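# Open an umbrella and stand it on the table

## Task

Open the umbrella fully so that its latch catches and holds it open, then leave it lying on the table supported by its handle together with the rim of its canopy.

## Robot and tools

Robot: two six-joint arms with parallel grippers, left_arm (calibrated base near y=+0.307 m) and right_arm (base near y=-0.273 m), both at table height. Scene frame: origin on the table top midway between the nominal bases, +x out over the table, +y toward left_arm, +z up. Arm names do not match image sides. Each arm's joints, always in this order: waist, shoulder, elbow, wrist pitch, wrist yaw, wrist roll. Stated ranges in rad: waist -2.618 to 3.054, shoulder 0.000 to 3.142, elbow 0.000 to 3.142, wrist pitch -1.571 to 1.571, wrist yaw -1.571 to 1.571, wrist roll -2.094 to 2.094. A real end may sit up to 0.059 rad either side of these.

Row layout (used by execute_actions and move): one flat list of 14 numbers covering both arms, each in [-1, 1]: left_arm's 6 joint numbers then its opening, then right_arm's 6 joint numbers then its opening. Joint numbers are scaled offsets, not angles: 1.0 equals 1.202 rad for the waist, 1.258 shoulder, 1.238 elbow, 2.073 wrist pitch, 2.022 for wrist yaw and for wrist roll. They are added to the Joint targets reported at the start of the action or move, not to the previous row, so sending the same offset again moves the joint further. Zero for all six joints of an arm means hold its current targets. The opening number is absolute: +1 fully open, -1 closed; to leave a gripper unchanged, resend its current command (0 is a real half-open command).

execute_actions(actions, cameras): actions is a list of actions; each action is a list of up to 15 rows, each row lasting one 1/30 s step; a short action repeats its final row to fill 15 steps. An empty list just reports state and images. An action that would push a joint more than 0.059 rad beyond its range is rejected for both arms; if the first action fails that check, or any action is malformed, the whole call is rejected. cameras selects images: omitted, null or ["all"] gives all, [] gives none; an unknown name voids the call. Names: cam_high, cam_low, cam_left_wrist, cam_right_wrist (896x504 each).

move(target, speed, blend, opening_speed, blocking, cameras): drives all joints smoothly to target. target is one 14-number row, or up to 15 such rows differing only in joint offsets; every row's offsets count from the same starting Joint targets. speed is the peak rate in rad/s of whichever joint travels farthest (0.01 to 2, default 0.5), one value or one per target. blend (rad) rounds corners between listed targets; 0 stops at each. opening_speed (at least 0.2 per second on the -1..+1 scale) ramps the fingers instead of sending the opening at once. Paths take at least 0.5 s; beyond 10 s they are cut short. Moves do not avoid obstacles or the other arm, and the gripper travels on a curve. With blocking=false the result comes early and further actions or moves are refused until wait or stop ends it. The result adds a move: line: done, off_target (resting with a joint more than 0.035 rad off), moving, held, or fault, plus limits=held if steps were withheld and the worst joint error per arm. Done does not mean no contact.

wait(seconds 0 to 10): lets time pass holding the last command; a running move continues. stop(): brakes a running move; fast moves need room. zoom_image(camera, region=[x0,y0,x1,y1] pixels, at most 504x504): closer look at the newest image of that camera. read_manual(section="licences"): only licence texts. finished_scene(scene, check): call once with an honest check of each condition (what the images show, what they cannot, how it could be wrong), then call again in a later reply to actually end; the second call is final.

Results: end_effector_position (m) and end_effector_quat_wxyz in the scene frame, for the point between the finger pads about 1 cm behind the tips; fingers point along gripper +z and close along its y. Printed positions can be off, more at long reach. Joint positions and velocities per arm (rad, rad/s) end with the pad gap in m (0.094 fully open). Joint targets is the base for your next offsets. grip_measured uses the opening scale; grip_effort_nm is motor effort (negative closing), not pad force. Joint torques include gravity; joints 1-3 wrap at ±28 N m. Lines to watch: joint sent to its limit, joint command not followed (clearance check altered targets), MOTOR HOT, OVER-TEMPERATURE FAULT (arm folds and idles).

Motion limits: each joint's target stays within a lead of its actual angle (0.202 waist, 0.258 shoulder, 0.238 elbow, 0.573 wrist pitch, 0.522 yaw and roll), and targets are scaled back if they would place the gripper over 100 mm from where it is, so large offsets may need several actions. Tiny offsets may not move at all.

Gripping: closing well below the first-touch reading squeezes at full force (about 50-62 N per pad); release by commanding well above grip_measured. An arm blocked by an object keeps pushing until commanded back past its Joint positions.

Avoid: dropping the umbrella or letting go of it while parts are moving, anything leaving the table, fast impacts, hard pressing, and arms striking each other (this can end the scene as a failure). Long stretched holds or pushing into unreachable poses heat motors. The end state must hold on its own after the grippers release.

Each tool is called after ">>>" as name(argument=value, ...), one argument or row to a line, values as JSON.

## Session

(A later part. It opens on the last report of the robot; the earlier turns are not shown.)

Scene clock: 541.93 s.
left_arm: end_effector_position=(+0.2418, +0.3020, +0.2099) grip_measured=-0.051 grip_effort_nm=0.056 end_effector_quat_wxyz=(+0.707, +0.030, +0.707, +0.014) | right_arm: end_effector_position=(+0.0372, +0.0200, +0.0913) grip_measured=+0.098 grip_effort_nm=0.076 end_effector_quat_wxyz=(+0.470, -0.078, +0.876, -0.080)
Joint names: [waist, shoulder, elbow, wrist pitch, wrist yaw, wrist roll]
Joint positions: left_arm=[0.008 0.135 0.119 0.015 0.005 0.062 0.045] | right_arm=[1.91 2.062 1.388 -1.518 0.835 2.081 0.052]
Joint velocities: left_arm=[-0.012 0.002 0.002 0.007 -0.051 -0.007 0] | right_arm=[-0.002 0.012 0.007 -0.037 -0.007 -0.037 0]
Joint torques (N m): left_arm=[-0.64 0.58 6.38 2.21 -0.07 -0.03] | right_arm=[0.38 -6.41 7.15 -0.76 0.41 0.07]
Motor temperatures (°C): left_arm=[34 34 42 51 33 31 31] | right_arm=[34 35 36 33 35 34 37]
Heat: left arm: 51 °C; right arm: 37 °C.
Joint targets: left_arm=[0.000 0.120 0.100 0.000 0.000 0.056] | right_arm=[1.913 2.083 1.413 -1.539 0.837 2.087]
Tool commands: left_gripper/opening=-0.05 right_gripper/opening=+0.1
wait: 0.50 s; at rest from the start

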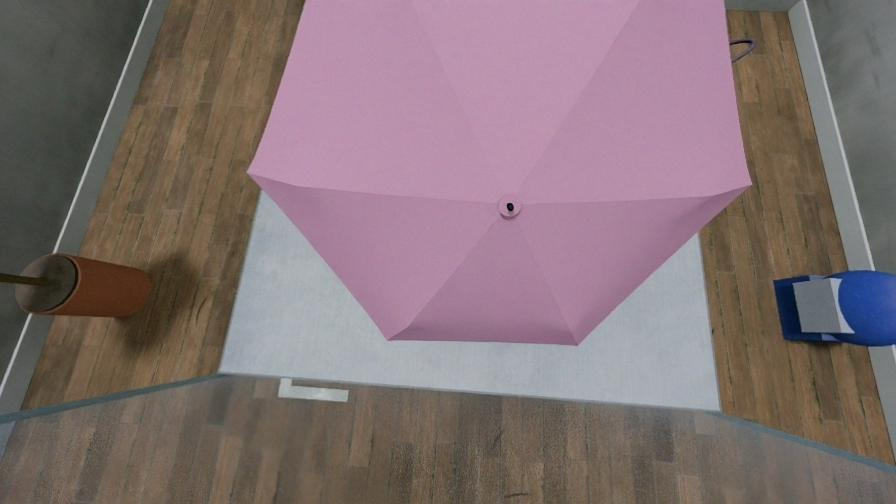

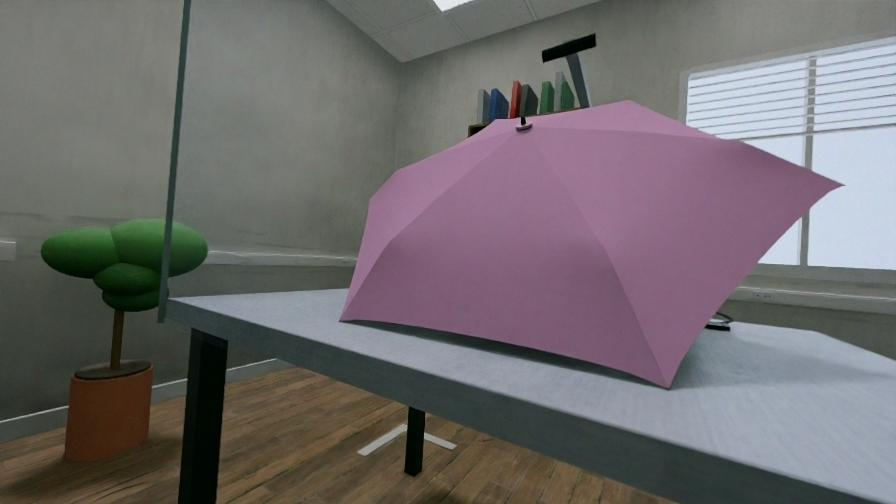

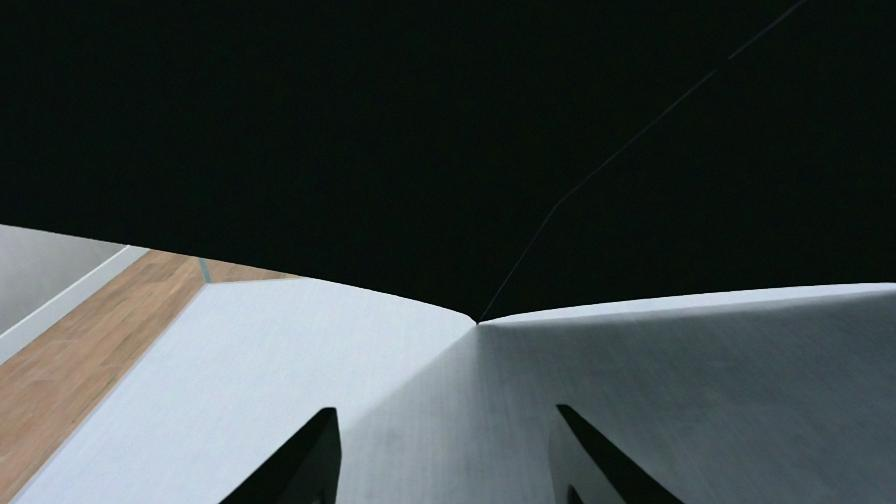

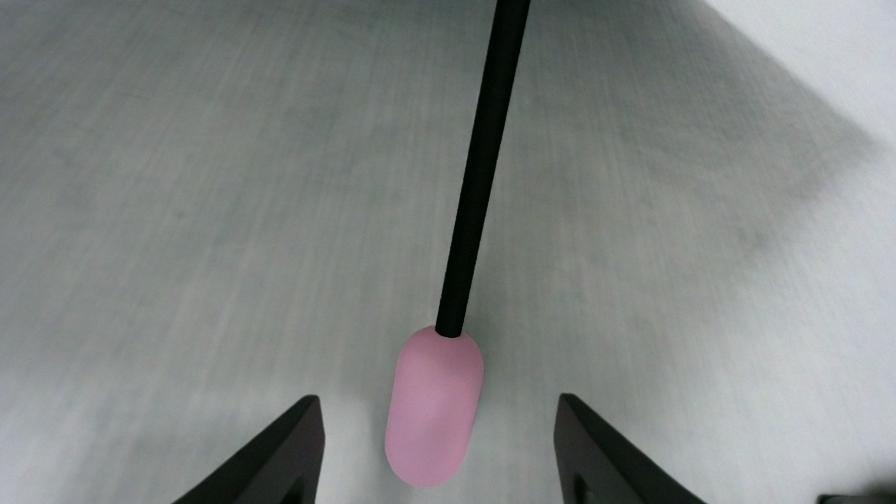

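>>> move(
  target=[0,0,0,0.085,0.225,0,-0.05,0,0,0,0,0,0,0.1],
  speed=0.8,
  cameras=["cam_left_wrist", "cam_high"],
)

Scene clock: 555.37 s.
left_arm: end_effector_position=(+0.2199, +0.2260, +0.2467) grip_measured=-0.051 grip_effort_nm=0.056 end_effector_quat_wxyz=(+0.745, +0.195, +0.625, -0.128) | right_arm: end_effector_position=(+0.0372, +0.0200, +0.0914) grip_measured=+0.098 grip_effort_nm=0.076 end_effector_quat_wxyz=(+0.470, -0.079, +0.876, -0.080)
Joint names: [waist, shoulder, elbow, wrist pitch, wrist yaw, wrist roll]
Joint positions: left_arm=[0.008 0.135 0.119 0.175 0.449 0.062 0.045] | right_arm=[1.91 2.062 1.388 -1.519 0.835 2.081 0.052]
Joint velocities: left_arm=[0.007 0.002 -0.007 -0.022 -0.051 -0.037 -0.001] | right_arm=[-0.002 -0.002 -0.007 0.051 -0.051 0.037 0]
Joint torques (N m): left_arm=[-0.62 0.69 6.23 2.21 -0.02 -0.03] | right_arm=[0.39 -6.39 7.15 -0.77 0.41 0.09]
Motor temperatures (°C): left_arm=[34 34 42 51 33 31 31] | right_arm=[34 35 36 33 35 34 36]
Heat: left arm: 51 °C; right arm: 36 °C.
Joint targets: left_arm=[0.000 0.120 0.100 0.176 0.455 0.056] | right_arm=[1.913 2.083 1.413 -1.539 0.837 2.087]
move: done
Images, in order (width x height): cam_high 896x504, cam_left_wrist 896x504.

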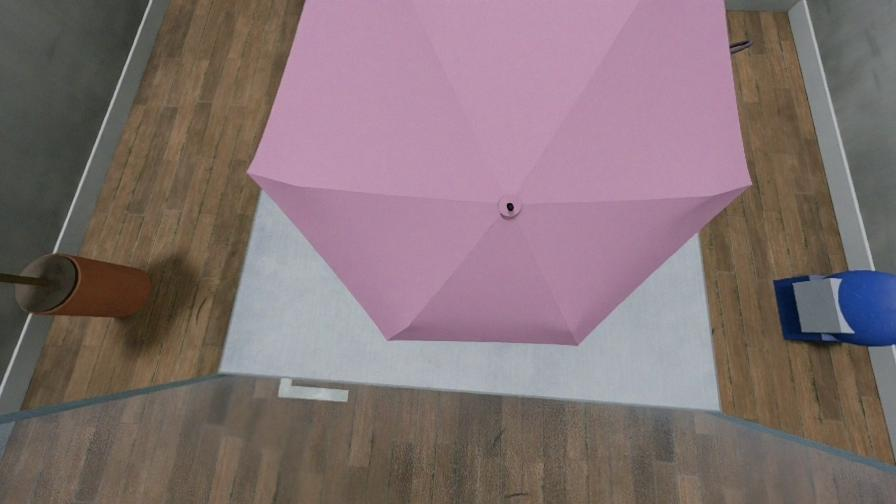

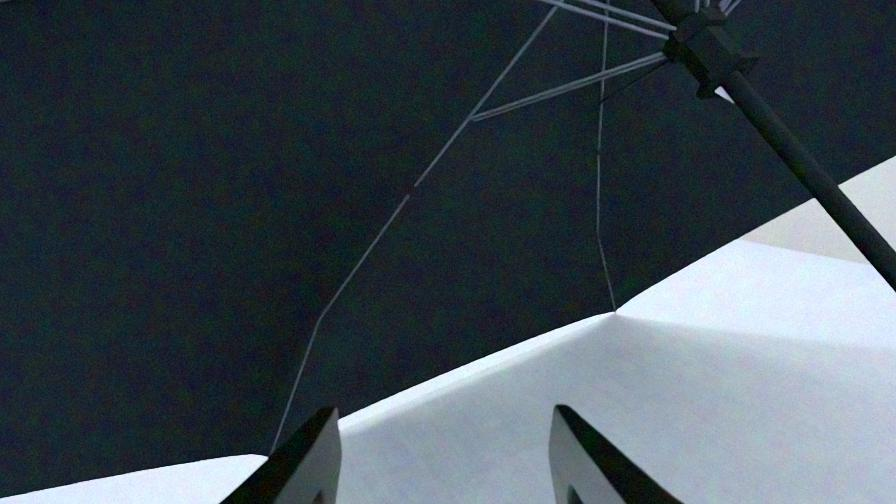

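>>> zoom_image(
  camera="cam_left_wrist",
  region=[640, 0, 800, 130],
)

Scaled by 3.150 from the camera's 896x504 image, which has a finer 1280x720 frame.

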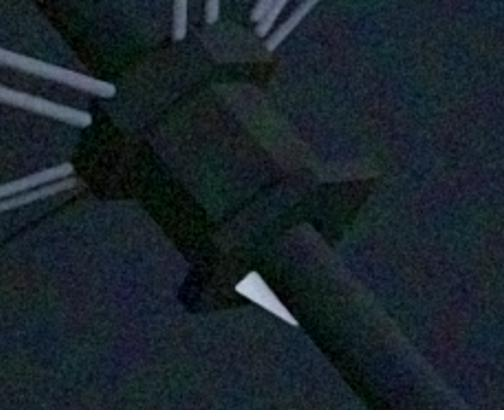

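>>> finished_scene(
  scene=2,
  check="I turned the left wrist, without contact, to look at the runner after the release. The zoomed picture shows the white latch tooth standing out directly behind the runner on the handle side. So the runner is latched and has not slid back. The canopy is fully spread. The same picture shows both lower rib tips on the table. The right wrist image showed the handle lying on the table, untouched between the open fingers. cam_high looks the same before release, after release and now, so the umbrella is stable without the robot. Nothing is off the table. Both arms are clear and at rest. The pictures cannot show the small contact forces, but nothing has moved over several seconds.",
)

The scene is finished: the task was done.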